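# Stamp both forms and stand the stamp on its mat

## Task

Stamp one complete impression inside the green box on each of the two forms, then set the stamp upright so its entire base rests on its mat. The stamp is self-inking and prints only when pushed down firmly all the way. A form is ruined by any ink outside its green box or by a print that is smeared or doubled by more than a small slip or twist; the other form can still count. At the end, both clipboards (face up) and the mat must each lie flat on one of the four tabletops next to the arms, with nothing overhanging a table edge and nothing underneath them but that table. Everything else must stay upright where it is.

## Robot and tools

Robots: three identical i2rt Big YAM arms, arm1, arm2 and arm3. Each has six joints, a five-fingered right hand and a wrist camera (arm1_cam_wrist, arm2_cam_wrist, arm3_cam_wrist). Two fixed cameras, room_a and room_b, watch the room. Foot (base_link) poses in the scene frame, metres, quaternion wxyz; each foot's +x is its facing: arm1 (0.574, 1.033, 0.793), q (0.935, -0.001, 0.001, -0.355); arm2 (-0.254, 0.094, 0.938), q (0.985, -0.003, 0.000, -0.171); arm3 (-0.332, -1.121, 0.873), q (0.061, -0.002, 0.001, 0.998). Reach is about 1.07 m from the joint1 axis.

Frames: one shared scene frame, origin on the floor, +z up, metres. The hand point sits 0.045 m in front of the palm; its +z runs along the straight fingers, +y points out of the palm, +x runs across the palm away from the thumb. Straight fingertips lie roughly 0.06-0.07 m beyond the point and 0.06 m behind it along -y. A wrist bracket on the little-finger side juts out and can strike objects. With joint6 near -1.3 the wrist image is upright.

move: one action for any subset of arms. Arguments arm1, arm2, arm3 (each optional; an omitted arm keeps its old command) and cameras. Each arm's object may contain:
- joints: a dictionary of absolute targets by name. joint1_rad -2.879..2.879 (base yaw, positive counter-clockwise from above), joint2_rad 0..3.141 (shoulder), joint3_rad 0..3.019 (elbow), joint4_rad -1.692..1.57 (hand pitch, positive lifts fingers), joint5_rad -1.57..1.57 (sideways, positive to the arm's right), joint6_rad -2.094..2.094 (roll, positive clockwise seen from behind). Radians. Hand keys hand_little, hand_ring, hand_middle, hand_index, hand_thumb_bend, hand_thumb_turn: -1 closed to +1 open (thumb_turn -1 puts the thumb opposite the fingers). hand_force_limit -1..1 maps to about 0-10 N fingertip stop force (0-15 N thumb). hand_speed -0.96..1, near zero speed at -1, full at 0.48 and above.
- target: a single list of seven numbers [x, y, z, qw, qx, qy, qz], an absolute hand-point pose in the scene frame (metres, unit quaternion). The hand travels in a straight line from its current hand_target. When target is given, joints may hold only the hand keys.
- speed: top path speed in m/s, 0.002..0.5, default 0.25; only valid with target. Rotation is capped at twice this in rad/s.
- min_time_s: 0.1..8 s, the minimum duration of that arm's joint moves.
cameras: list of names or ["all"]; [] for none. Unknown keys make the call invalid; out-of-range values get it refused, and a refusal skips the later move, wait and finished_scene calls in the same reply.

All motions in one action start together; hand paths finish together at the slowest one's pace and last 0.5-10 s (an action at most 15 s). Paths do not avoid obstacles or other arms. The hand lags, may drift a centimetre or more, and can overshoot speed when the arm is nearly straight.

Results: each arm's joint_positions, hand and hand_target poses, joint velocities ("within noise" when still), joint torques, finger loads (<finger>_load_n, N, positive means pushed open), and hand_stopped_by (six words for little, ring, middle, index, thumb_bend, thumb_turn: moving, target, force, stalled, fault). The line "move:" gives per arm done or the worst status. joint_status/hand_status: off_target (resting short, maybe still pushing), time_out (joint kept a nearby target and keeps pushing; see on_its_own), not_followed (a safety check blocked it; "pose unreachable" for a target). An arm listed "as last shown" was not commanded. Images may lag the state slightly; the pictures line gives their order.

Gripping: a finger motor moves only when its target changes by at least 0.002; it halts at the target or when load hits hand_force_limit, then locks. To grip harder, raise the limit and send a more-closed target; to release, send a more-open one. Use hand_speed -0.94 or lower for gentle grasps. Thumb fully opposed wraps objects about 0.035-0.065 m thick; handles down to about 0.025 m.

wait: seconds 0..10, optional cameras; nothing new is commanded.
zoom_image: camera name and region [x0, y0, x1, y1] in pixels of that camera's latest image, each side at most 504.
show_instructions: no arguments; shows reference pages.
finished_scene: scene (current scene number); ends it permanently, so the result must hold without the robots.

Camera calibration is given per camera (fisheye wrist, radial pinhole room) and may be off by a few millimetres or degrees.

Avoid: pressing or hard contact between two robots (including one hand closing on another's fingers); dropping, flinging or knocking items off tables or onto the floor; slamming into fixed or heavy things; excessive finger force; arms held stretched or pushing against unreachable poses, which heats motors (MOTOR HOT at 85 C, arm collapses at 100 C). The arms keep pushing after contact, so ease stuck joints by commanding their reported positions. Objects may occasionally be nudged by outside disturbances.

Each tool is called after "Request:" by a JSON object that holds its "method" and its "body".

Reference images:

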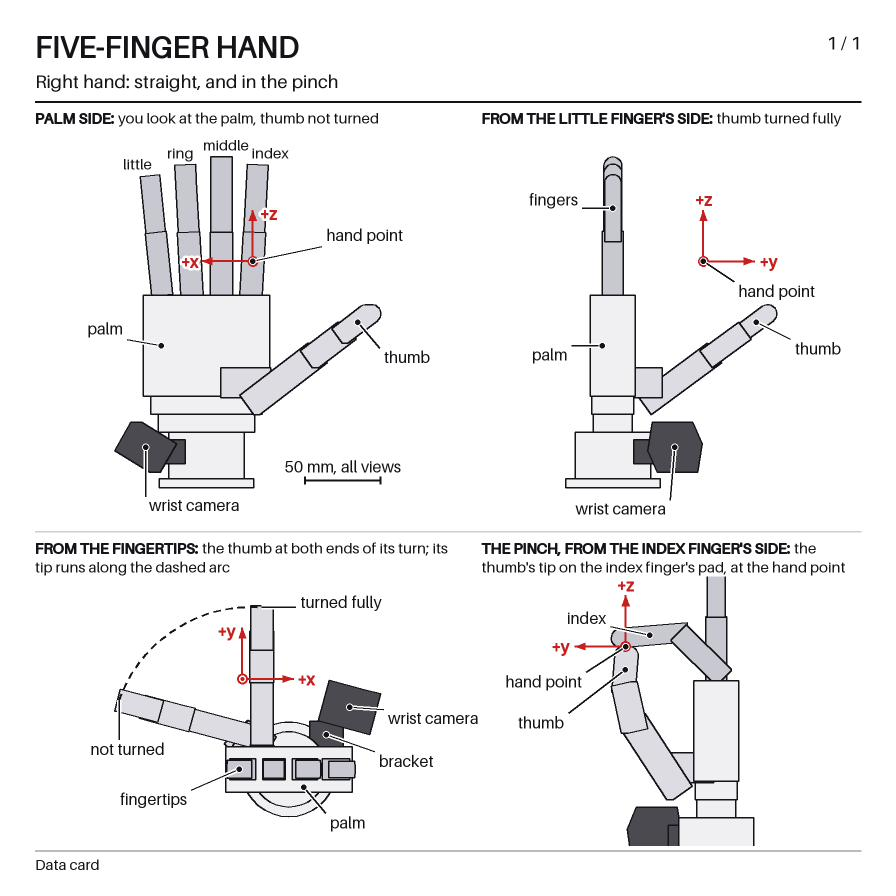

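## Session

Request:
{"method": "move", "body": {}}

Scene clock: 0.00 s.
Joint torques (N m): no reading
Heat: arm1: hottest joint3_rad 23 °C; arm2: hottest joint2_rad 23 °C; arm3: hottest joint3_rad 21 °C.
Joint velocities: within noise
arm1.joint_positions: joint1_rad=-0.706 joint2_rad=+0.615 joint3_rad=+1.384 joint4_rad=-1.475 joint5_rad=+0.097 joint6_rad=-1.535 hand_little=+1.000 hand_ring=+1.000 hand_middle=+1.000 hand_index=+1.000 hand_thumb_turn=+1.000 hand_thumb_bend=+1.000 hand_force_limit=+0.000 hand_speed=-0.800
arm1.joint_status: not commanded
arm1.hand_stopped_by: target,target,target,target,target,target
arm1.little_load_n: 0.0
arm1.ring_load_n: 0.0
arm1.middle_load_n: 0.0
arm1.index_load_n: -0.5
arm1.thumb_bend_load_n: 0.0
arm1.thumb_turn_load_n: 0.0
arm1.hand: x=+0.5259 y=+0.8215 z=+1.2684 quat_wxyz=(+0.304, +0.660, -0.622, +0.292) (m; scene frame)
arm1.hand_target: x=+0.5258 y=+0.8227 z=+1.2775 quat_wxyz=(+0.310, +0.656, -0.619, +0.300) (m; scene frame)
arm1.hand_status: not commanded
arm2.joint_positions: joint1_rad=-0.807 joint2_rad=+0.635 joint3_rad=+1.348 joint4_rad=-1.181 joint5_rad=-0.288 joint6_rad=-1.535 hand_little=+1.000 hand_ring=+1.000 hand_middle=+1.000 hand_index=+1.000 hand_thumb_turn=+1.000 hand_thumb_bend=+1.000 hand_force_limit=+0.000 hand_speed=-0.800
arm2.joint_status: not commanded
arm2.hand_stopped_by: target,target,target,target,target,target
arm2.little_load_n: 0.0
arm2.ring_load_n: 0.0
arm2.middle_load_n: 0.0
arm2.index_load_n: 0.0
arm2.thumb_bend_load_n: 0.0
arm2.thumb_turn_load_n: 0.0
arm2.hand: x=-0.1417 y=-0.1585 z=+1.4446 quat_wxyz=(+0.173, +0.741, -0.407, +0.506) (m; scene frame)
arm2.hand_target: x=-0.1424 y=-0.1570 z=+1.4544 quat_wxyz=(+0.178, +0.737, -0.403, +0.513) (m; scene frame)
arm2.hand_status: not commanded
arm3.joint_positions: joint1_rad=-0.407 joint2_rad=+0.592 joint3_rad=+1.433 joint4_rad=-1.574 joint5_rad=-0.161 joint6_rad=-1.219 hand_little=+1.000 hand_ring=+1.000 hand_middle=+1.000 hand_index=+1.000 hand_thumb_turn=+1.000 hand_thumb_bend=+1.000 hand_force_limit=+0.000 hand_speed=-0.800
arm3.joint_status: not commanded
arm3.hand_stopped_by: target,target,target,target,target,target
arm3.little_load_n: 0.0
arm3.ring_load_n: 0.0
arm3.middle_load_n: 0.0
arm3.index_load_n: 0.0
arm3.thumb_bend_load_n: 0.5
arm3.thumb_turn_load_n: 0.0
arm3.hand: x=-0.4726 y=-1.0216 z=+1.3352 quat_wxyz=(-0.408, +0.360, +0.838, -0.037) (m; scene frame)
arm3.hand_target: x=-0.4728 y=-1.0215 z=+1.3457 quat_wxyz=(-0.420, +0.356, +0.834, -0.036) (m; scene frame)
arm3.hand_status: not commanded
pictures: arm1_cam_wrist, arm2_cam_wrist, arm3_cam_wrist, room_a, room_b

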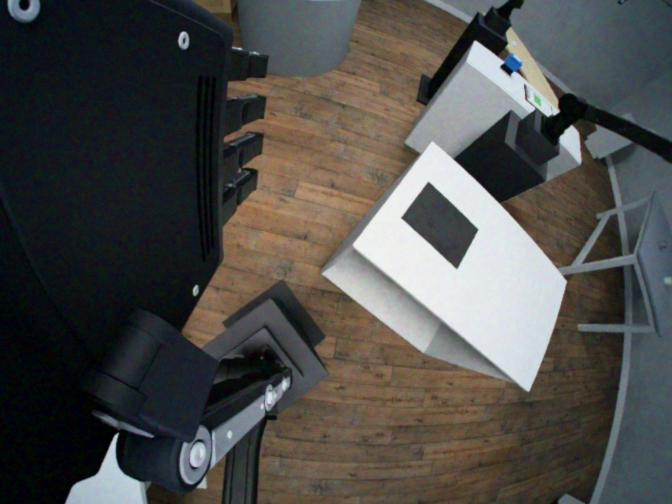

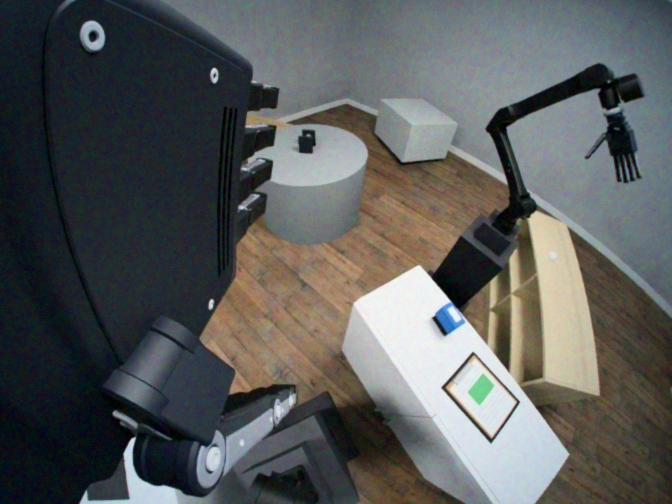

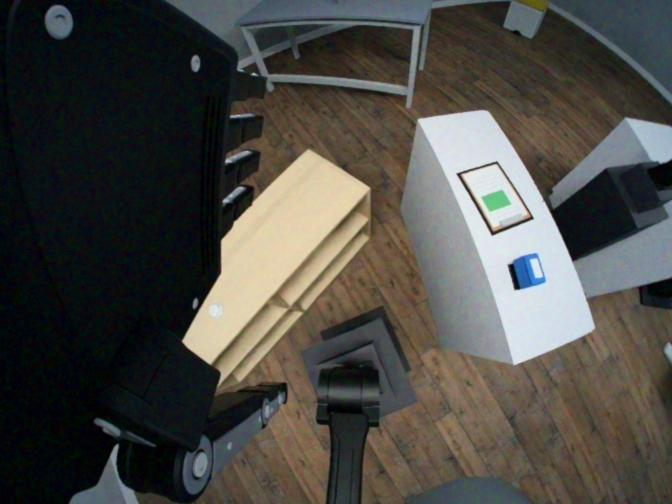

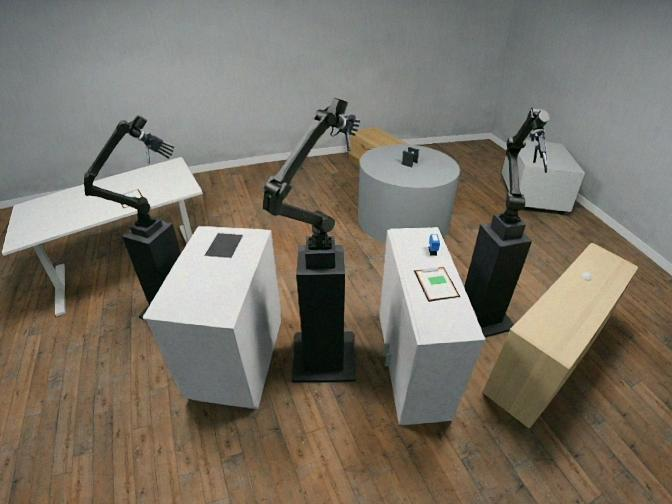

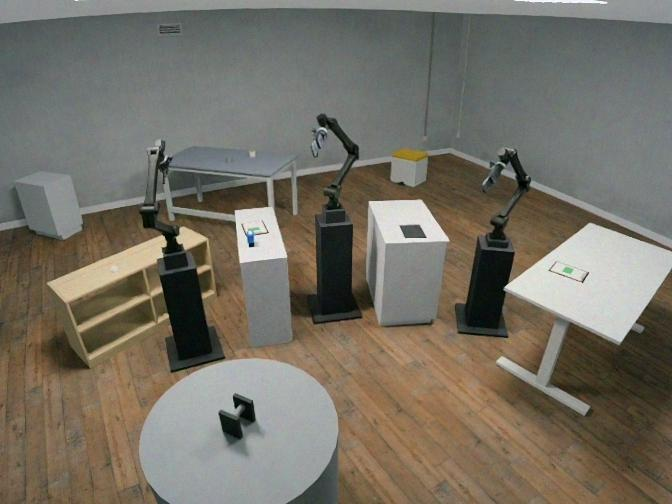

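Request:
{"method": "zoom_image", "body": {"camera": "arm2_cam_wrist", "region": [340, 260, 580, 460]}}

Request:
{"method": "zoom_image", "body": {"camera": "arm3_cam_wrist", "region": [400, 100, 600, 370]}}

Request:
{"method": "zoom_image", "body": {"camera": "room_a", "region": [360, 210, 500, 320]}}

Request:
{"method": "zoom_image", "body": {"camera": "room_b", "region": [210, 190, 300, 270]}}

Request:
{"method": "zoom_image", "body": {"camera": "room_b", "region": [480, 200, 672, 350]}}

Request:
{"method": "zoom_image", "body": {"camera": "room_a", "region": [0, 120, 280, 330]}}

Scaled by 2.100 from the camera's 672x504 image, which has a finer 960x720 frame.

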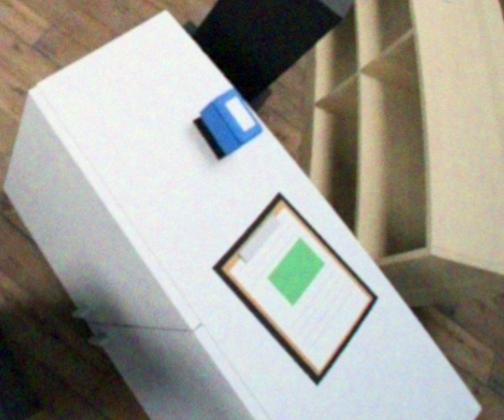

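Scaled by 1.867 from the camera's 672x504 image, which has a finer 960x720 frame.

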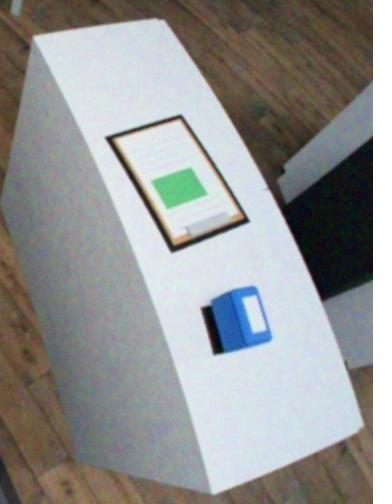

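Scaled by 3.600 from the camera's 672x504 image, which has a finer 960x720 frame.

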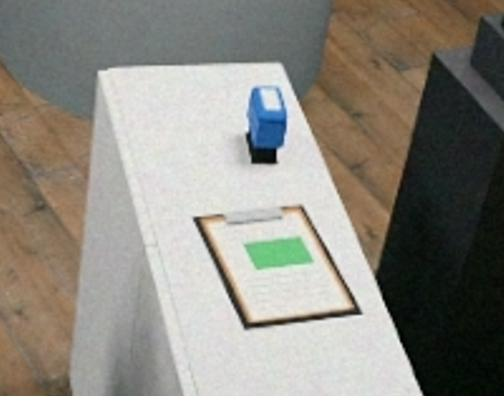

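Scaled by 5.600 from the camera's 672x504 image, which has a finer 960x720 frame.

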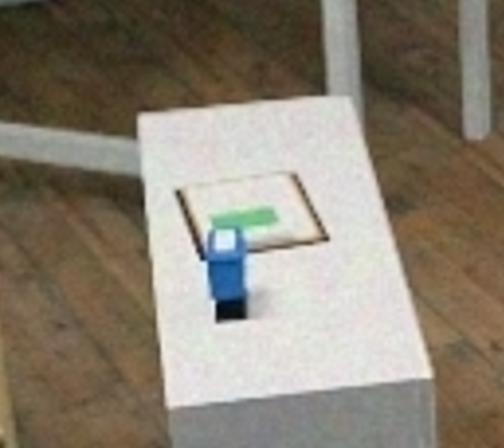

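Scaled by 2.625 from the camera's 672x504 image, which has a finer 960x720 frame.

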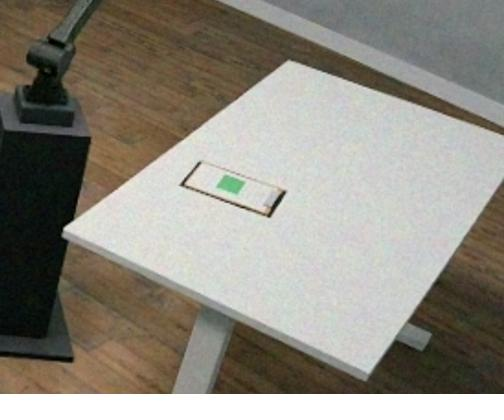

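Scaled by 1.800 from the camera's 672x504 image, which has a finer 960x720 frame.

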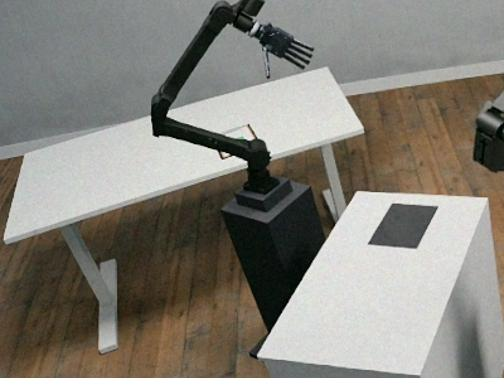

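Request:
{"method": "move", "body": {"arm2": {"target": [-0.36, -0.36, 1.15, -0.0225, 0.0841, 0.9622, -0.2578], "speed": 0.25}, "cameras": ["arm2_cam_wrist"]}}

Scene clock: 49.67 s.
Joint torques (N m): arm1=[-0.15 0.62 8.59 1.61 0.11 -0.06] | arm2=[-0.38 -11.87 13.6 0.57 -0.06 0.2] | arm3=[-0.62 3.14 8.25 1.76 -0.01 0.07]
Heat: arm1: hottest joint3_rad 31 °C; arm2: hottest joint3_rad 26 °C; arm3: hottest joint3_rad 27 °C.
move: arm2 off_target
Joint velocities: within noise
arm1, arm3: as last shown
arm1.index_load_n: 0.0
arm2.joint_positions: joint1_rad=-1.528 joint2_rad=+1.345 joint3_rad=+1.193 joint4_rad=-0.931 joint5_rad=-0.067 joint6_rad=-0.128 hand_little=+1.000 hand_ring=+1.000 hand_middle=+1.000 hand_index=+1.000 hand_thumb_turn=+1.000 hand_thumb_bend=+1.000 hand_force_limit=+0.000 hand_speed=-0.800
arm2.joint_status: not commanded
arm2.hand_stopped_by: target,target,target,target,target,target
arm2.little_load_n: 0.0
arm2.ring_load_n: 0.0
arm2.middle_load_n: 0.0
arm2.index_load_n: 0.0
arm2.thumb_bend_load_n: 0.0
arm2.thumb_turn_load_n: 0.0
arm2.hand: x=-0.3530 y=-0.3451 z=+1.1325 quat_wxyz=(+0.020, -0.076, -0.966, +0.246) (m; scene frame)
arm2.hand_target: x=-0.3599 y=-0.3592 z=+1.1501 quat_wxyz=(+0.023, -0.084, -0.962, +0.259) (m; scene frame)
arm2.hand_status: off_target (0.024 m and 1.8 deg from the pose sent, 0.418 m and 124.7 deg at the start)
arm3.thumb_bend_load_n: 0.0
pictures: arm2_cam_wrist
camera_calibration:
arm2_cam_wrist: T_world_to_cam=[[-0.0908363, 0.885708, -0.45527, 0.791614], [0.908114, 0.26131, 0.327179, 0.0414126], [0.408752, -0.383717, -0.82806, 1.06771], [0, 0, 0, 1]] pos_world=[-0.402127, -0.302263, 1.23097]

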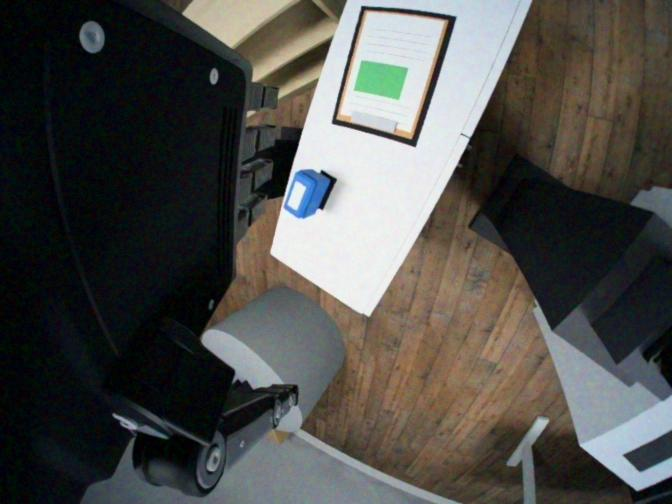

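Request:
{"method": "zoom_image", "body": {"camera": "arm2_cam_wrist", "region": [260, 0, 480, 240]}}

Scaled by 2.100 from the camera's 672x504 image, which has a finer 960x720 frame.

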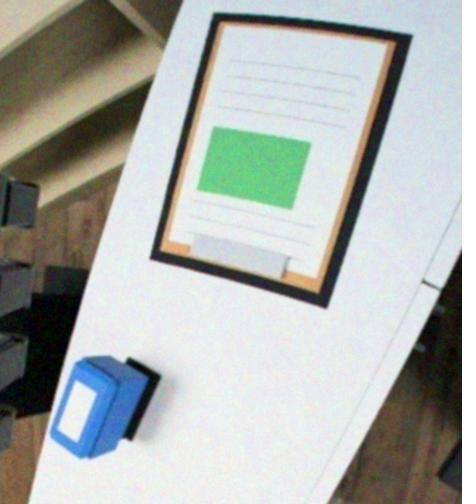

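Request:
{"method": "move", "body": {"arm2": {"target": [-0.233, -0.375, 1.0, -0.1386, 0.1386, 0.6934, -0.6934], "speed": 0.25}, "cameras": ["arm2_cam_wrist", "arm3_cam_wrist"]}}

Scene clock: 98.43 s.
Joint torques (N m): arm1=[0.85 0.26 8.7 1.72 0.07 -0.05] | arm2=[0.79 -9.7 2.85 2.89 -0.01 -0.05] | arm3=[-0.67 3.14 8.27 1.77 -0.02 0.07]
Heat: arm1: hottest joint3_rad 34 °C; arm2: hottest joint3_rad 37 °C; arm3: hottest joint3_rad 30 °C.
move: arm2 done
Joint velocities: within noise
arm1, arm3: as last shown
arm2.joint_positions: joint1_rad=-0.999 joint2_rad=+1.687 joint3_rad=+0.333 joint4_rad=+1.353 joint5_rad=+0.630 joint6_rad=+0.015 hand_little=+1.000 hand_ring=+1.000 hand_middle=+1.000 hand_index=+1.000 hand_thumb_turn=+1.000 hand_thumb_bend=+1.000 hand_force_limit=+0.000 hand_speed=-0.800
arm2.joint_status: not commanded
arm2.hand_stopped_by: target,target,target,target,target,target
arm2.little_load_n: 0.0
arm2.ring_load_n: 0.0
arm2.middle_load_n: -0.5
arm2.index_load_n: 0.0
arm2.thumb_bend_load_n: 0.0
arm2.thumb_turn_load_n: -0.5
arm2.hand: x=-0.2353 y=-0.3794 z=+1.0066 quat_wxyz=(+0.136, -0.147, -0.690, +0.696) (m; scene frame)
arm2.hand_target: x=-0.2332 y=-0.3750 z=+1.0002 quat_wxyz=(+0.139, -0.139, -0.694, +0.693) (m; scene frame)
arm2.hand_status: done (0.008 m and 1.1 deg from the pose sent, 0.181 m and 62.8 deg at the start)
arm3.ring_load_n: 0.5
pictures: arm2_cam_wrist, arm3_cam_wrist
camera_calibration:
arm2_cam_wrist: T_world_to_cam=[[-0.191875, 0.0878848, -0.977476, 0.974489], [0.977691, 0.103845, -0.182581, 0.454455], [0.0854602, -0.990703, -0.105849, -0.131185], [0, 0, 0, 1]] pos_world=[-0.246126, -0.262801, 1.02163]

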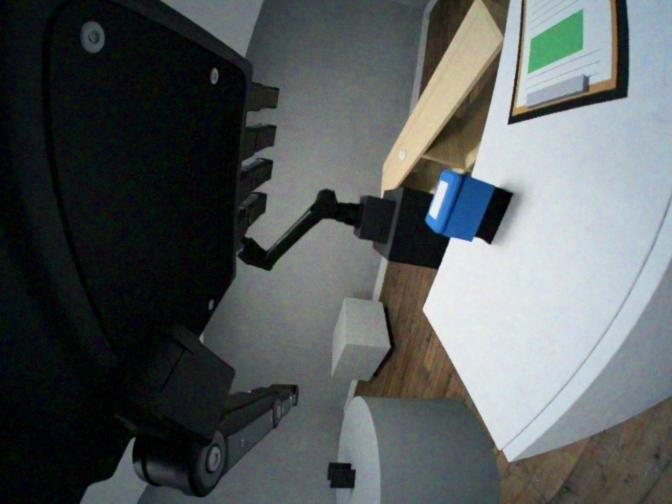

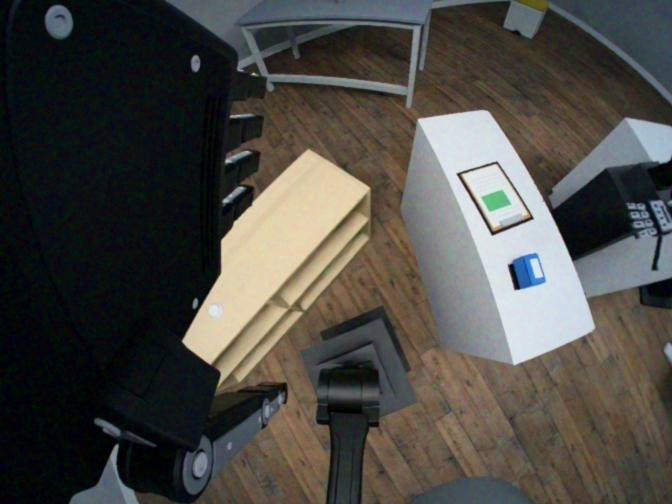

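Request:
{"method": "zoom_image", "body": {"camera": "arm2_cam_wrist", "region": [400, 140, 540, 260]}}

Scaled by 3.600 from the camera's 672x504 image, which has a finer 960x720 frame.

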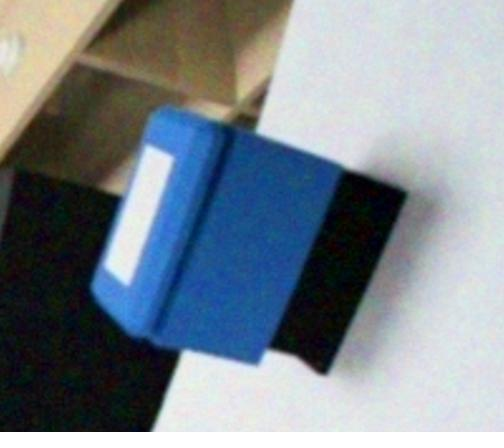

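Request:
{"method": "move", "body": {"arm2": {"target": [-0.40, -0.56, 1.04, 0.0, 0.0871, 0.9962, 0.0], "speed": 0.25}, "cameras": ["arm2_cam_wrist"]}}

Request:
{"method": "zoom_image", "body": {"camera": "arm2_cam_wrist", "region": [240, 140, 480, 360]}}

Scene clock: 147.13 s.
Joint torques (N m): arm1=[-0.32 0.73 8.61 1.74 0.09 -0.09] | arm2=[-0.5 -26.29 12.62 -0.39 -0.05 -0.06] | arm3=[-0.67 3.14 8.27 1.74 -0.01 0.07]
Heat: arm1: hottest joint3_rad 35 °C; arm2: hottest joint3_rad 28 °C; arm3: hottest joint3_rad 31 °C.
move: arm2 off_target
Joint velocities: within noise
arm1, arm3: as last shown
arm2.joint_positions: joint1_rad=-1.480 joint2_rad=+2.394 joint3_rad=+2.481 joint4_rad=-1.667 joint5_rad=+0.000 joint6_rad=-0.070 hand_little=+1.000 hand_ring=+1.000 hand_middle=+1.000 hand_index=+1.000 hand_thumb_turn=+1.000 hand_thumb_bend=+1.000 hand_force_limit=+0.000 hand_speed=-0.800
arm2.joint_status: not commanded
arm2.hand_stopped_by: target,target,target,target,target,target
arm2.little_load_n: 0.0
arm2.ring_load_n: 0.0
arm2.middle_load_n: 0.0
arm2.index_load_n: 0.0
arm2.thumb_bend_load_n: 0.0
arm2.thumb_turn_load_n: 0.0
arm2.hand: x=-0.3938 y=-0.5528 z=+1.0452 quat_wxyz=(-0.001, -0.091, -0.996, -0.002) (m; scene frame)
arm2.hand_target: x=-0.3999 y=-0.5594 z=+1.0400 quat_wxyz=(+0.000, -0.087, -0.996, +0.001) (m; scene frame)
arm2.hand_status: off_target (0.011 m and 0.5 deg from the pose sent, 0.247 m and 91.2 deg at the start)
arm3.ring_load_n: 0.0
pictures: arm2_cam_wrist
camera_calibration:
arm2_cam_wrist: T_world_to_cam=[[-0.0476231, 0.998763, 0.0143308, 0.520749], [0.876303, 0.0348896, 0.480495, -0.136581], [0.4794, 0.0354408, -0.87688, 1.24296], [0, 0, 0, 1]] pos_world=[-0.451388, -0.559391, 1.14809]

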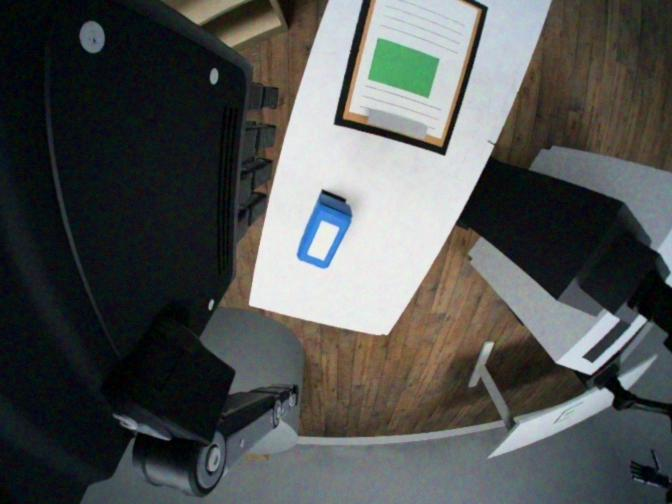

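Scaled by 2.100 from the camera's 672x504 image, which has a finer 960x720 frame.

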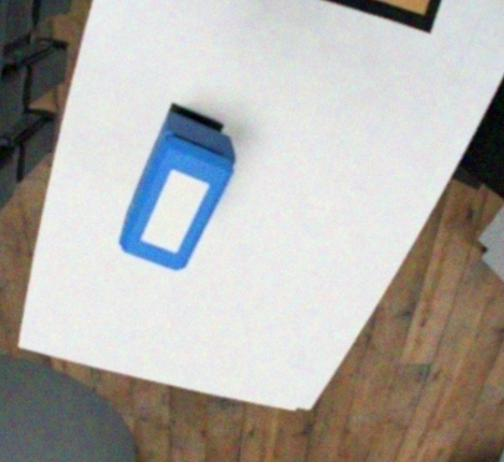

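Request:
{"method": "move", "body": {"arm2": {"target": [-0.2809, -0.5691, 0.97, -0.0954, 0.1652, 0.8501, -0.4908], "speed": 0.25, "joints": {"hand_speed": 0.2, "hand_thumb_turn": -1}}, "cameras": ["arm2_cam_wrist", "arm3_cam_wrist"]}}

Request:
{"method": "zoom_image", "body": {"camera": "arm2_cam_wrist", "region": [180, 100, 480, 400]}}

Request:
{"method": "zoom_image", "body": {"camera": "arm3_cam_wrist", "region": [450, 140, 650, 340]}}

Scene clock: 222.67 s.
Joint torques (N m): arm1=[0.91 0.5 8.53 1.58 0.13 -0.11] | arm2=[0.03 -19.55 6.46 2.89 0.11 0.17] | arm3=[-0.62 3.14 8.27 1.77 -0.01 0.08]
Heat: arm1: hottest joint3_rad 37 °C; arm2: hottest joint2_rad 35 °C; arm3: hottest joint3_rad 32 °C.
move: arm2 done
Joint velocities: within noise
arm1, arm3: as last shown
arm2.joint_positions: joint1_rad=-1.240 joint2_rad=+1.821 joint3_rad=+1.086 joint4_rad=+0.174 joint5_rad=+0.322 joint6_rad=+0.184 hand_little=+1.000 hand_ring=+1.000 hand_middle=+1.000 hand_index=+1.000 hand_thumb_turn=-1.000 hand_thumb_bend=+1.000 hand_force_limit=+0.000 hand_speed=+0.200
arm2.joint_status: all done
arm2.hand_stopped_by: target,target,target,target,target,target
arm2.little_load_n: 0.0
arm2.ring_load_n: 0.0
arm2.middle_load_n: 0.0
arm2.index_load_n: 0.0
arm2.thumb_bend_load_n: 0.0
arm2.thumb_turn_load_n: 0.0
arm2.hand: x=-0.2846 y=-0.5720 z=+0.9767 quat_wxyz=(+0.099, -0.162, -0.851, +0.490) (m; scene frame)
arm2.hand_target: x=-0.2810 y=-0.5691 z=+0.9702 quat_wxyz=(+0.095, -0.165, -0.850, +0.491) (m; scene frame)
arm2.hand_status: done (0.008 m and 0.5 deg from the pose sent, 0.137 m and 61.2 deg at the start)
pictures: arm2_cam_wrist, arm3_cam_wrist
camera_calibration:
arm2_cam_wrist: T_world_to_cam=[[-0.033193, 0.548108, -0.835748, 1.1228], [0.985701, 0.156172, 0.0632738, 0.309271], [0.165202, -0.821698, -0.545455, 0.227816], [0, 0, 0, 1]] pos_world=[-0.305215, -0.47652, 1.04307]

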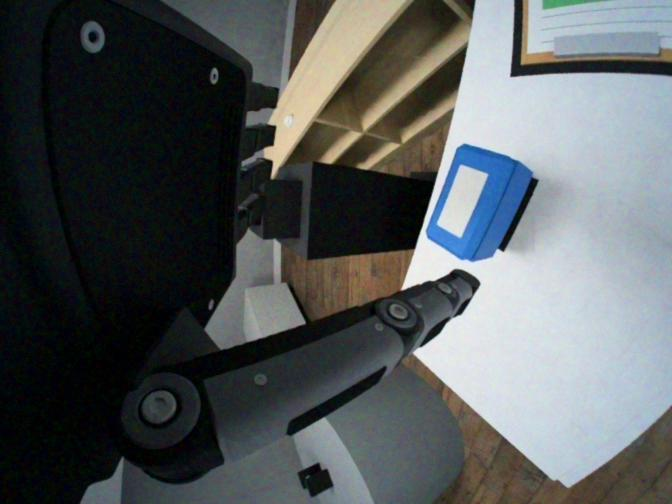

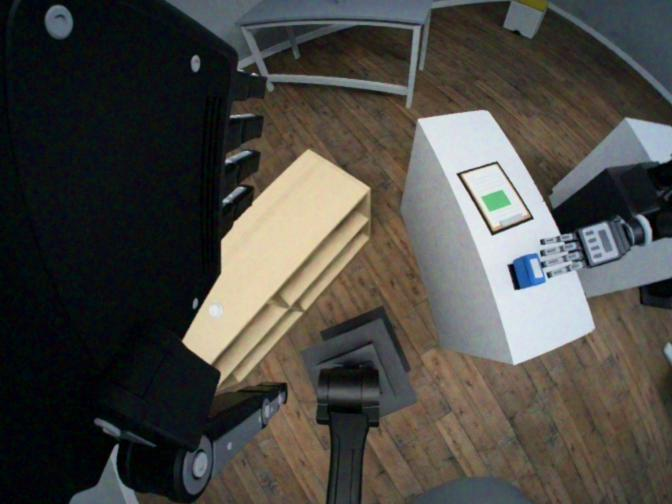

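Scaled by 1.680 from the camera's 672x504 image, which has a finer 960x720 frame.

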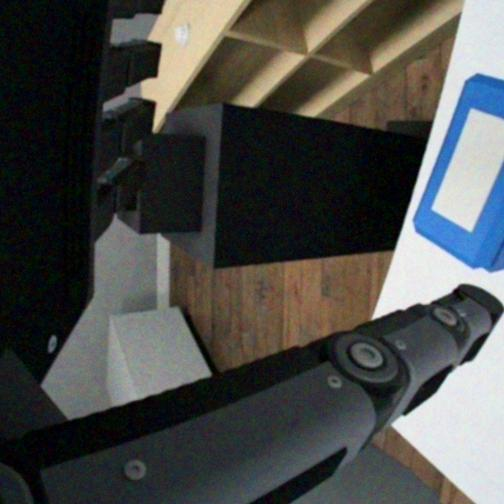

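Scaled by 2.520 from the camera's 672x504 image, which has a finer 960x720 frame.

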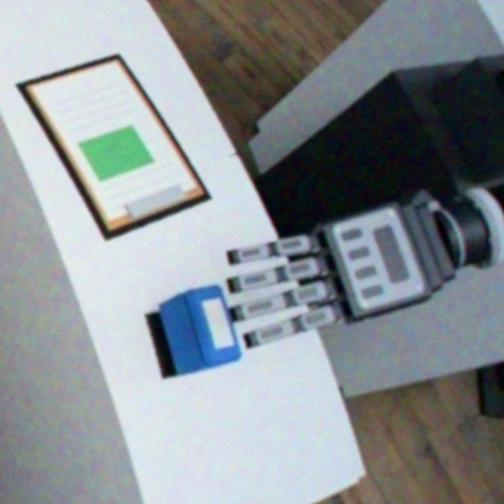

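Request:
{"method": "zoom_image", "body": {"camera": "arm2_cam_wrist", "region": [400, 120, 560, 280]}}

Scaled by 3.150 from the camera's 672x504 image, which has a finer 960x720 frame.

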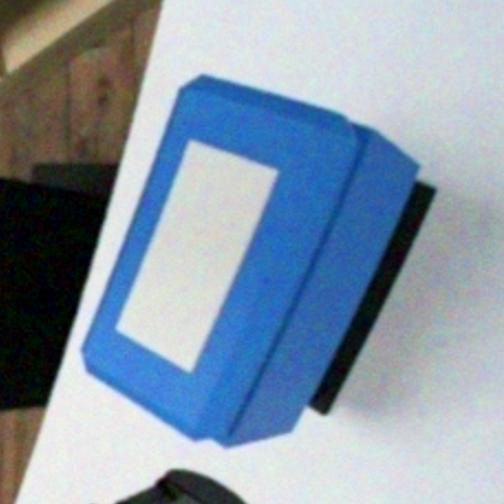

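Request:
{"method": "move", "body": {"arm2": {"target": [-0.281, -0.568, 0.845, -0.0954, 0.1652, 0.8501, -0.4908], "speed": 0.1}, "cameras": ["arm2_cam_wrist", "arm3_cam_wrist"]}}

Request:
{"method": "zoom_image", "body": {"camera": "arm2_cam_wrist", "region": [240, 80, 540, 380]}}

Request:
{"method": "zoom_image", "body": {"camera": "arm3_cam_wrist", "region": [490, 210, 590, 310]}}

Scene clock: 238.70 s.
Joint torques (N m): arm1=[0.73 1.55 8.9 1.42 0.04 -0.09] | arm2=[0.62 -19.49 5.48 2.65 0.12 0.17] | arm3=[-0.67 3.08 8.25 1.78 -0.01 0.07]
Heat: arm1: hottest joint3_rad 37 °C; arm2: hottest joint2_rad 35 °C; arm3: hottest joint3_rad 33 °C.
move: arm2 off_target
Joint velocities: within noise
arm1, arm3: as last shown
arm2.joint_positions: joint1_rad=-1.240 joint2_rad=+2.072 joint3_rad=+1.048 joint4_rad=+0.470 joint5_rad=+0.322 joint6_rad=+0.184 hand_little=+1.000 hand_ring=+1.000 hand_middle=+1.000 hand_index=+1.000 hand_thumb_turn=-1.000 hand_thumb_bend=+1.000 hand_force_limit=+0.000 hand_speed=+0.200
arm2.joint_status: not commanded
arm2.hand_stopped_by: target,target,target,target,target,target
arm2.little_load_n: 0.0
arm2.ring_load_n: 0.0
arm2.middle_load_n: 0.0
arm2.index_load_n: 0.0
arm2.thumb_bend_load_n: 0.0
arm2.thumb_turn_load_n: 0.0
arm2.hand: x=-0.2846 y=-0.5709 z=+0.8568 quat_wxyz=(+0.098, -0.162, -0.849, +0.493) (m; scene frame)
arm2.hand_target: x=-0.2811 y=-0.5678 z=+0.8453 quat_wxyz=(+0.095, -0.165, -0.850, +0.491) (m; scene frame)
arm2.hand_status: off_target (0.013 m and 0.5 deg from the pose sent, 0.132 m and 0.5 deg at the start)
pictures: arm2_cam_wrist, arm3_cam_wrist
camera_calibration:
arm2_cam_wrist: T_world_to_cam=[[-0.0332902, 0.542946, -0.839107, 1.02188], [0.985714, 0.156532, 0.0621778, 0.317846], [0.165106, -0.82505, -0.540401, 0.15704], [0, 0, 0, 1]] pos_world=[-0.305215, -0.475016, 0.922572]

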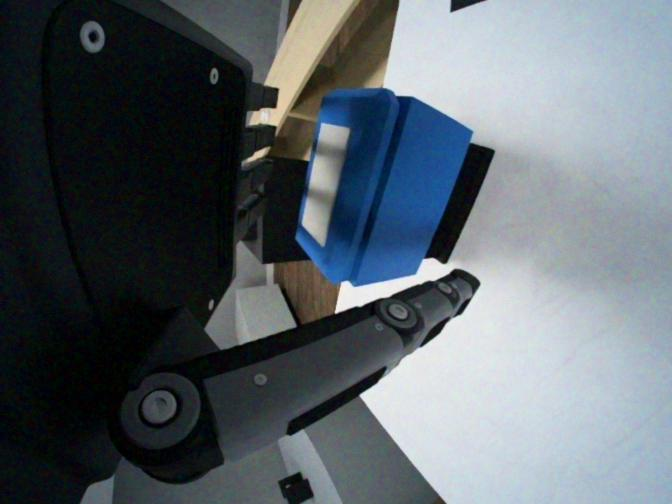

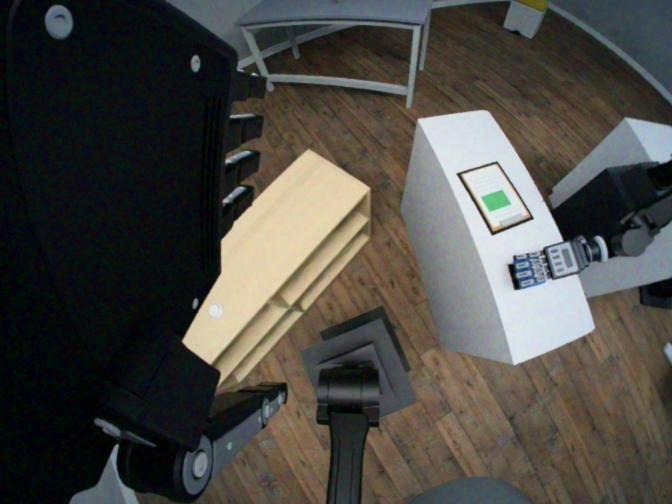

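Scaled by 1.680 from the camera's 672x504 image, which has a finer 960x720 frame.

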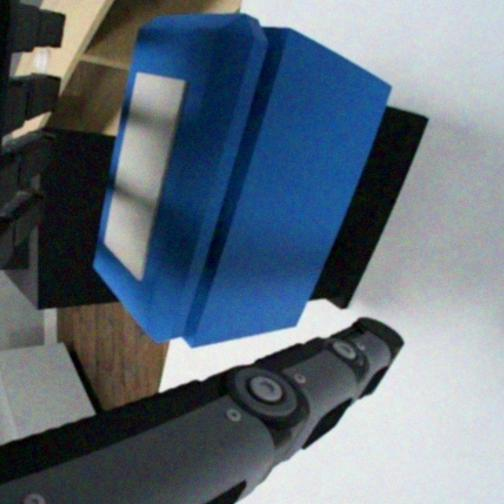

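Scaled by 5.040 from the camera's 672x504 image, which has a finer 960x720 frame.

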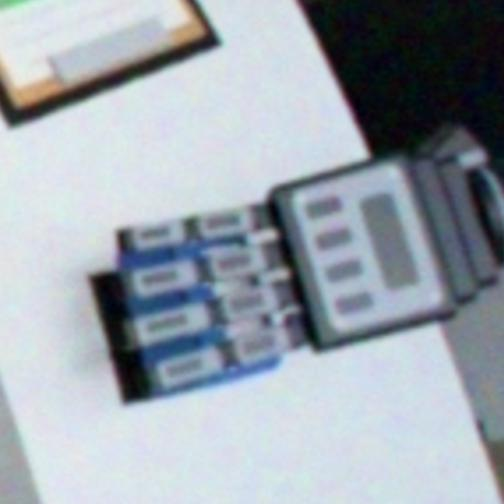

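Request:
{"method": "move", "body": {"arm2": {"target": [-0.281, -0.568, 0.822, -0.0954, 0.1652, 0.8501, -0.4908], "speed": 0.1}, "cameras": ["arm2_cam_wrist"]}}

Request:
{"method": "move", "body": {"arm2": {"joints": {"hand_speed": -0.6, "hand_force_limit": -0.4, "hand_index": 0.35, "hand_middle": 0.35, "hand_ring": 0.35, "hand_little": 0.35, "hand_thumb_bend": 0.6}}, "cameras": ["arm2_cam_wrist", "arm3_cam_wrist"]}}

Request:
{"method": "zoom_image", "body": {"camera": "arm2_cam_wrist", "region": [240, 80, 540, 380]}}

Scene clock: 250.10 s.
Joint torques (N m): arm1=[0.32 1.55 8.66 1.37 0.08 -0.12] | arm2=[0.38 -19.72 5.74 2.84 0.11 0.18] | arm3=[-0.62 3.14 8.28 1.76 -0.01 0.08]
Heat: arm1: hottest joint3_rad 37 °C; arm2: hottest joint2_rad 34 °C; arm3: hottest joint3_rad 33 °C.
move: arm2 done
Joint velocities: within noise
arm1, arm3: as last shown
arm2.joint_positions: joint1_rad=-1.240 joint2_rad=+2.127 joint3_rad=+1.048 joint4_rad=+0.518 joint5_rad=+0.322 joint6_rad=+0.184 hand_little=+1.000 hand_ring=+1.000 hand_middle=+1.000 hand_index=+1.000 hand_thumb_turn=-1.000 hand_thumb_bend=+1.000 hand_force_limit=+0.000 hand_speed=+0.200
arm2.joint_status: not commanded
arm2.hand_stopped_by: target,target,target,target,target,target
arm2.little_load_n: 0.0
arm2.ring_load_n: 0.0
arm2.middle_load_n: 0.0
arm2.index_load_n: 0.0
arm2.thumb_bend_load_n: 0.0
arm2.thumb_turn_load_n: 0.0
arm2.hand: x=-0.2846 y=-0.5677 z=+0.8314 quat_wxyz=(+0.099, -0.162, -0.851, +0.490) (m; scene frame)
arm2.hand_target: x=-0.2811 y=-0.5678 z=+0.8221 quat_wxyz=(+0.095, -0.165, -0.850, +0.491) (m; scene frame)
arm2.hand_status: done (0.010 m and 0.5 deg from the pose sent, 0.035 m and 0.5 deg at the start)
pictures: arm2_cam_wrist
camera_calibration:
arm2_cam_wrist: T_world_to_cam=[[-0.0331664, 0.548417, -0.835547, 0.998983], [0.985702, 0.156135, 0.0633536, 0.317704], [0.165202, -0.821499, -0.545755, 0.152458], [0, 0, 0, 1]] pos_world=[-0.305215, -0.47222, 0.897774]

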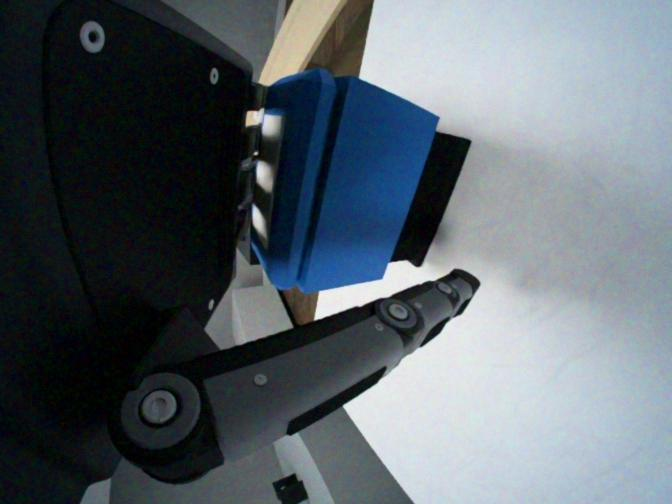

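Scene clock: 251.30 s.
Joint torques (N m): arm1=[0.73 0.79 8.57 1.77 0.11 -0.06] | arm2=[0.38 -19.02 5.64 2.18 0.04 0.2] | arm3=[-0.62 3.08 8.27 1.78 -0.01 0.07]
Heat: arm1: hottest joint3_rad 37 °C; arm2: hottest joint2_rad 34 °C; arm3: hottest joint3_rad 33 °C.
move: arm2 done
Joint velocities: within noise
arm1, arm3: as last shown
arm2.joint_positions: joint1_rad=-1.240 joint2_rad=+2.127 joint3_rad=+1.048 joint4_rad=+0.532 joint5_rad=+0.325 joint6_rad=+0.184 hand_little=+0.350 hand_ring=+0.350 hand_middle=+0.350 hand_index=+0.350 hand_thumb_turn=-1.000 hand_thumb_bend=+0.600 hand_force_limit=-0.400 hand_speed=-0.600
arm2.joint_status: all done
arm2.hand_stopped_by: target,target,target,target,target,target
arm2.little_load_n: 0.5
arm2.ring_load_n: 0.0
arm2.middle_load_n: 0.0
arm2.index_load_n: 0.0
arm2.thumb_bend_load_n: 0.0
arm2.thumb_turn_load_n: 0.5
arm2.hand: x=-0.2850 y=-0.5702 z=+0.8342 quat_wxyz=(+0.099, -0.163, -0.847, +0.496) (m; scene frame)
arm2.hand_target: x=-0.2811 y=-0.5677 z=+0.8221 quat_wxyz=(+0.095, -0.165, -0.850, +0.491) (m; scene frame)
arm2.hand_status: not commanded
pictures: arm2_cam_wrist, arm3_cam_wrist
camera_calibration:
arm2_cam_wrist: T_world_to_cam=[[-0.0332456, 0.536932, -0.84297, 1.00231], [0.986098, 0.155012, 0.0598451, 0.320798], [0.162804, -0.829262, -0.534621, 0.137576], [0, 0, 0, 1]] pos_world=[-0.305414, -0.473813, 0.89927]

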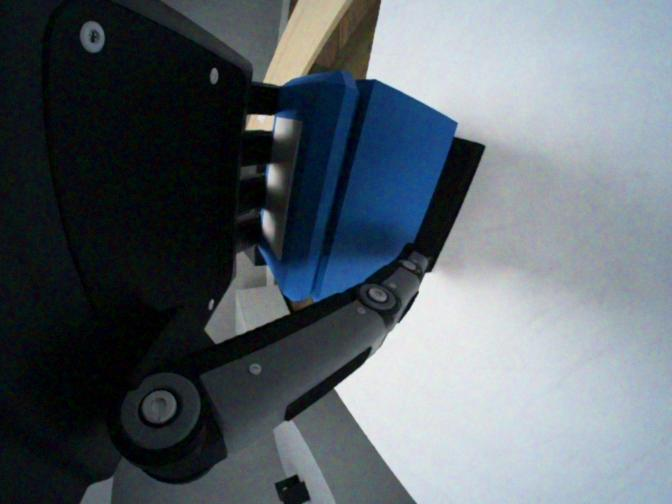

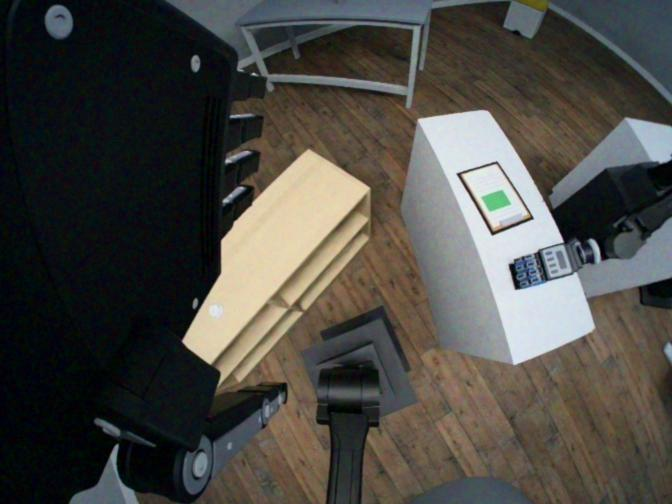

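Scaled by 1.680 from the camera's 672x504 image, which has a finer 960x720 frame.

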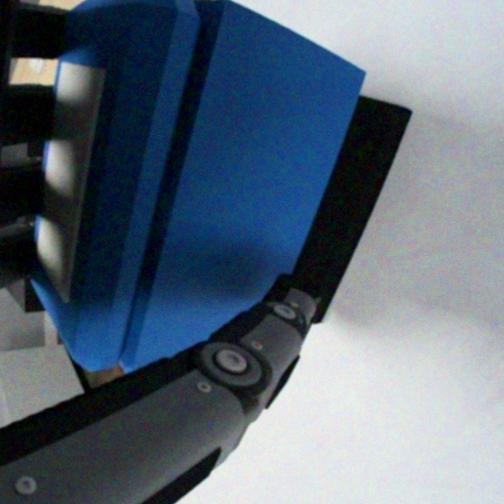

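Request:
{"method": "move", "body": {"arm2": {"joints": {"hand_speed": -0.9, "hand_force_limit": -0.5, "hand_thumb_bend": -0.3}}, "cameras": ["arm2_cam_wrist"]}}

Request:
{"method": "zoom_image", "body": {"camera": "arm2_cam_wrist", "region": [240, 80, 540, 380]}}

Scene clock: 258.93 s.
Joint torques (N m): arm1=[0.21 0.38 8.76 1.66 0.13 -0.06] | arm2=[0.67 -19.49 5.7 2.11 0.04 0.18] | arm3=[-0.73 3.08 8.25 1.78 -0.01 0.07]
Heat: arm1: hottest joint3_rad 37 °C; arm2: hottest joint2_rad 34 °C; arm3: hottest joint3_rad 33 °C.
move: arm2 off_target
Joint velocities: within noise
arm1.joint_positions: joint1_rad=-0.706 joint2_rad=+0.615 joint3_rad=+1.384 joint4_rad=-1.475 joint5_rad=+0.097 joint6_rad=-1.535 hand_little=+1.000 hand_ring=+1.000 hand_middle=+1.000 hand_index=+1.000 hand_thumb_turn=+1.000 hand_thumb_bend=+1.000 hand_force_limit=+0.000 hand_speed=-0.800
arm1.joint_status: not commanded
arm1.hand_stopped_by: target,target,target,target,target,target
arm1.little_load_n: 0.0
arm1.ring_load_n: 0.0
arm1.middle_load_n: 0.0
arm1.index_load_n: 0.0
arm1.thumb_bend_load_n: 0.0
arm1.thumb_turn_load_n: 0.0
arm1.hand: x=+0.5259 y=+0.8215 z=+1.2684 quat_wxyz=(+0.304, +0.660, -0.622, +0.292) (m; scene frame)
arm1.hand_target: x=+0.5258 y=+0.8227 z=+1.2775 quat_wxyz=(+0.310, +0.656, -0.619, +0.300) (m; scene frame)
arm1.hand_status: not commanded
arm2.joint_positions: joint1_rad=-1.240 joint2_rad=+2.127 joint3_rad=+1.048 joint4_rad=+0.532 joint5_rad=+0.325 joint6_rad=+0.184 hand_little=+0.350 hand_ring=+0.350 hand_middle=+0.350 hand_index=+0.350 hand_thumb_turn=-1.000 hand_thumb_bend=+0.464 hand_force_limit=-0.500 hand_speed=-0.900
arm2.joint_status: hand_thumb_bend off_target (ended at +0.464, target -0.300); the others done
arm2.hand_stopped_by: target,target,target,target,force,target
arm2.little_load_n: 0.5
arm2.ring_load_n: 0.5
arm2.middle_load_n: 0.0
arm2.index_load_n: 0.5
arm2.thumb_bend_load_n: 4.5
arm2.thumb_turn_load_n: 0.5
arm2.hand: x=-0.2850 y=-0.5702 z=+0.8342 quat_wxyz=(+0.099, -0.163, -0.847, +0.496) (m; scene frame)
arm2.hand_target: x=-0.2811 y=-0.5677 z=+0.8221 quat_wxyz=(+0.095, -0.165, -0.850, +0.491) (m; scene frame)
arm2.hand_status: not commanded
arm3.joint_positions: joint1_rad=-0.407 joint2_rad=+0.592 joint3_rad=+1.433 joint4_rad=-1.574 joint5_rad=-0.161 joint6_rad=-1.219 hand_little=+1.000 hand_ring=+1.000 hand_middle=+1.000 hand_index=+1.000 hand_thumb_turn=+1.000 hand_thumb_bend=+1.000 hand_force_limit=+0.000 hand_speed=-0.800
arm3.joint_status: not commanded
arm3.hand_stopped_by: target,target,target,target,target,target
arm3.little_load_n: 0.0
arm3.ring_load_n: 0.0
arm3.middle_load_n: 0.0
arm3.index_load_n: 0.0
arm3.thumb_bend_load_n: 0.0
arm3.thumb_turn_load_n: 0.0
arm3.hand: x=-0.4726 y=-1.0216 z=+1.3352 quat_wxyz=(-0.408, +0.360, +0.838, -0.037) (m; scene frame)
arm3.hand_target: x=-0.4728 y=-1.0215 z=+1.3457 quat_wxyz=(-0.420, +0.356, +0.834, -0.036) (m; scene frame)
arm3.hand_status: not commanded
pictures: arm2_cam_wrist
camera_calibration:
arm2_cam_wrist: T_world_to_cam=[[-0.0332456, 0.536932, -0.84297, 1.00231], [0.986098, 0.155012, 0.0598451, 0.320798], [0.162804, -0.829262, -0.534621, 0.137576], [0, 0, 0, 1]] pos_world=[-0.305414, -0.473813, 0.89927]

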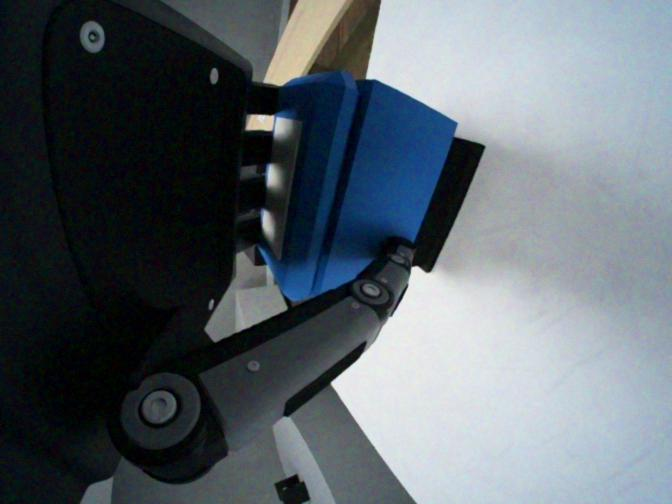

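Scaled by 1.680 from the camera's 672x504 image, which has a finer 960x720 frame.

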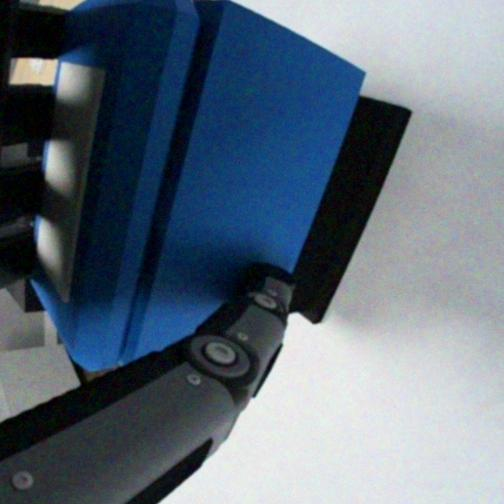

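Request:
{"method": "move", "body": {"arm2": {"joints": {"hand_speed": -0.9, "hand_force_limit": -0.4, "hand_index": -0.3, "hand_middle": -0.3, "hand_ring": -0.3, "hand_little": -0.3}}, "cameras": ["arm2_cam_wrist", "arm3_cam_wrist"]}}

Request:
{"method": "zoom_image", "body": {"camera": "arm3_cam_wrist", "region": [480, 210, 620, 310]}}

Scene clock: 263.77 s.
Joint torques (N m): arm1=[0.26 1.26 8.61 1.68 0.09 -0.02] | arm2=[0.62 -19.66 5.75 1.96 0.03 0.19] | arm3=[-0.56 3.08 8.25 1.76 -0.01 0.08]
Heat: arm1: hottest joint3_rad 37 °C; arm2: hottest joint2_rad 34 °C; arm3: hottest joint3_rad 33 °C.
move: arm2 off_target
Joint velocities: within noise
arm1, arm3: as last shown
arm2.joint_positions: joint1_rad=-1.240 joint2_rad=+2.127 joint3_rad=+1.048 joint4_rad=+0.534 joint5_rad=+0.325 joint6_rad=+0.184 hand_little=+0.194 hand_ring=+0.212 hand_middle=+0.213 hand_index=+0.222 hand_thumb_turn=-1.000 hand_thumb_bend=+0.468 hand_force_limit=-0.400 hand_speed=-0.900
arm2.joint_status: hand_little off_target (ended at +0.194, target -0.300); hand_ring off_target (ended at +0.212, target -0.300); hand_middle off_target (ended at +0.213, target -0.300); hand_index off_target (ended at +0.222, target -0.300); the others done
arm2.hand_stopped_by: force,force,force,force,force,target
arm2.little_load_n: 5.0
arm2.ring_load_n: 2.0
arm2.middle_load_n: 6.0
arm2.index_load_n: 3.0
arm2.thumb_bend_load_n: 22.5
arm2.thumb_turn_load_n: 5.5
arm2.hand: x=-0.2852 y=-0.5707 z=+0.8349 quat_wxyz=(+0.099, -0.164, -0.846, +0.497) (m; scene frame)
arm2.hand_target: x=-0.2811 y=-0.5677 z=+0.8221 quat_wxyz=(+0.095, -0.165, -0.850, +0.491) (m; scene frame)
arm2.hand_status: not commanded
arm3.middle_load_n: 0.5
pictures: arm2_cam_wrist, arm3_cam_wrist
camera_calibration:
arm2_cam_wrist: T_world_to_cam=[[-0.0333059, 0.535054, -0.844161, 1.003], [0.986228, 0.154503, 0.0590174, 0.321341], [0.162003, -0.83057, -0.532831, 0.135203], [0, 0, 0, 1]] pos_world=[-0.305413, -0.474012, 0.89977]

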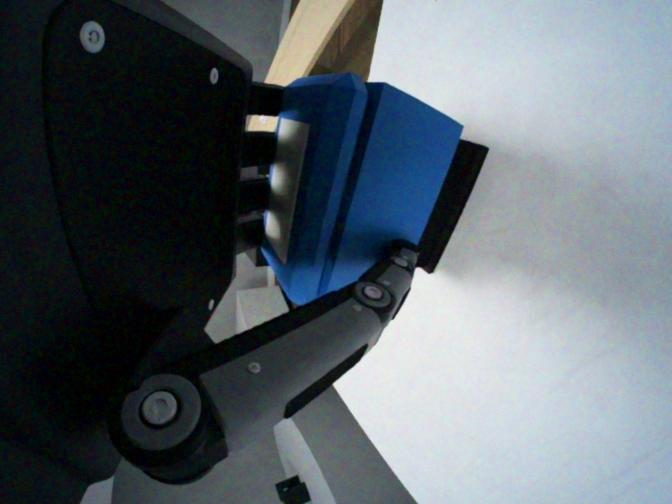

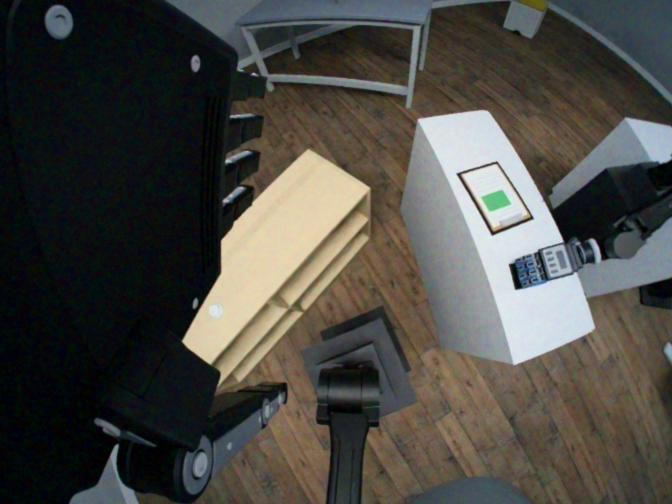

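Scaled by 3.600 from the camera's 672x504 image, which has a finer 960x720 frame.

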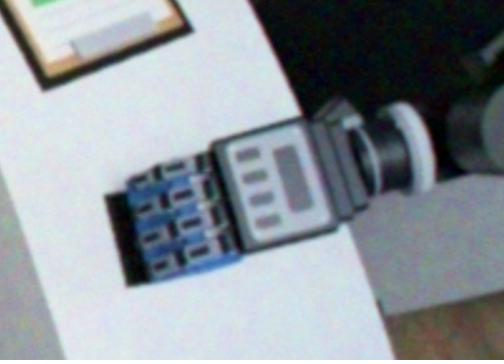

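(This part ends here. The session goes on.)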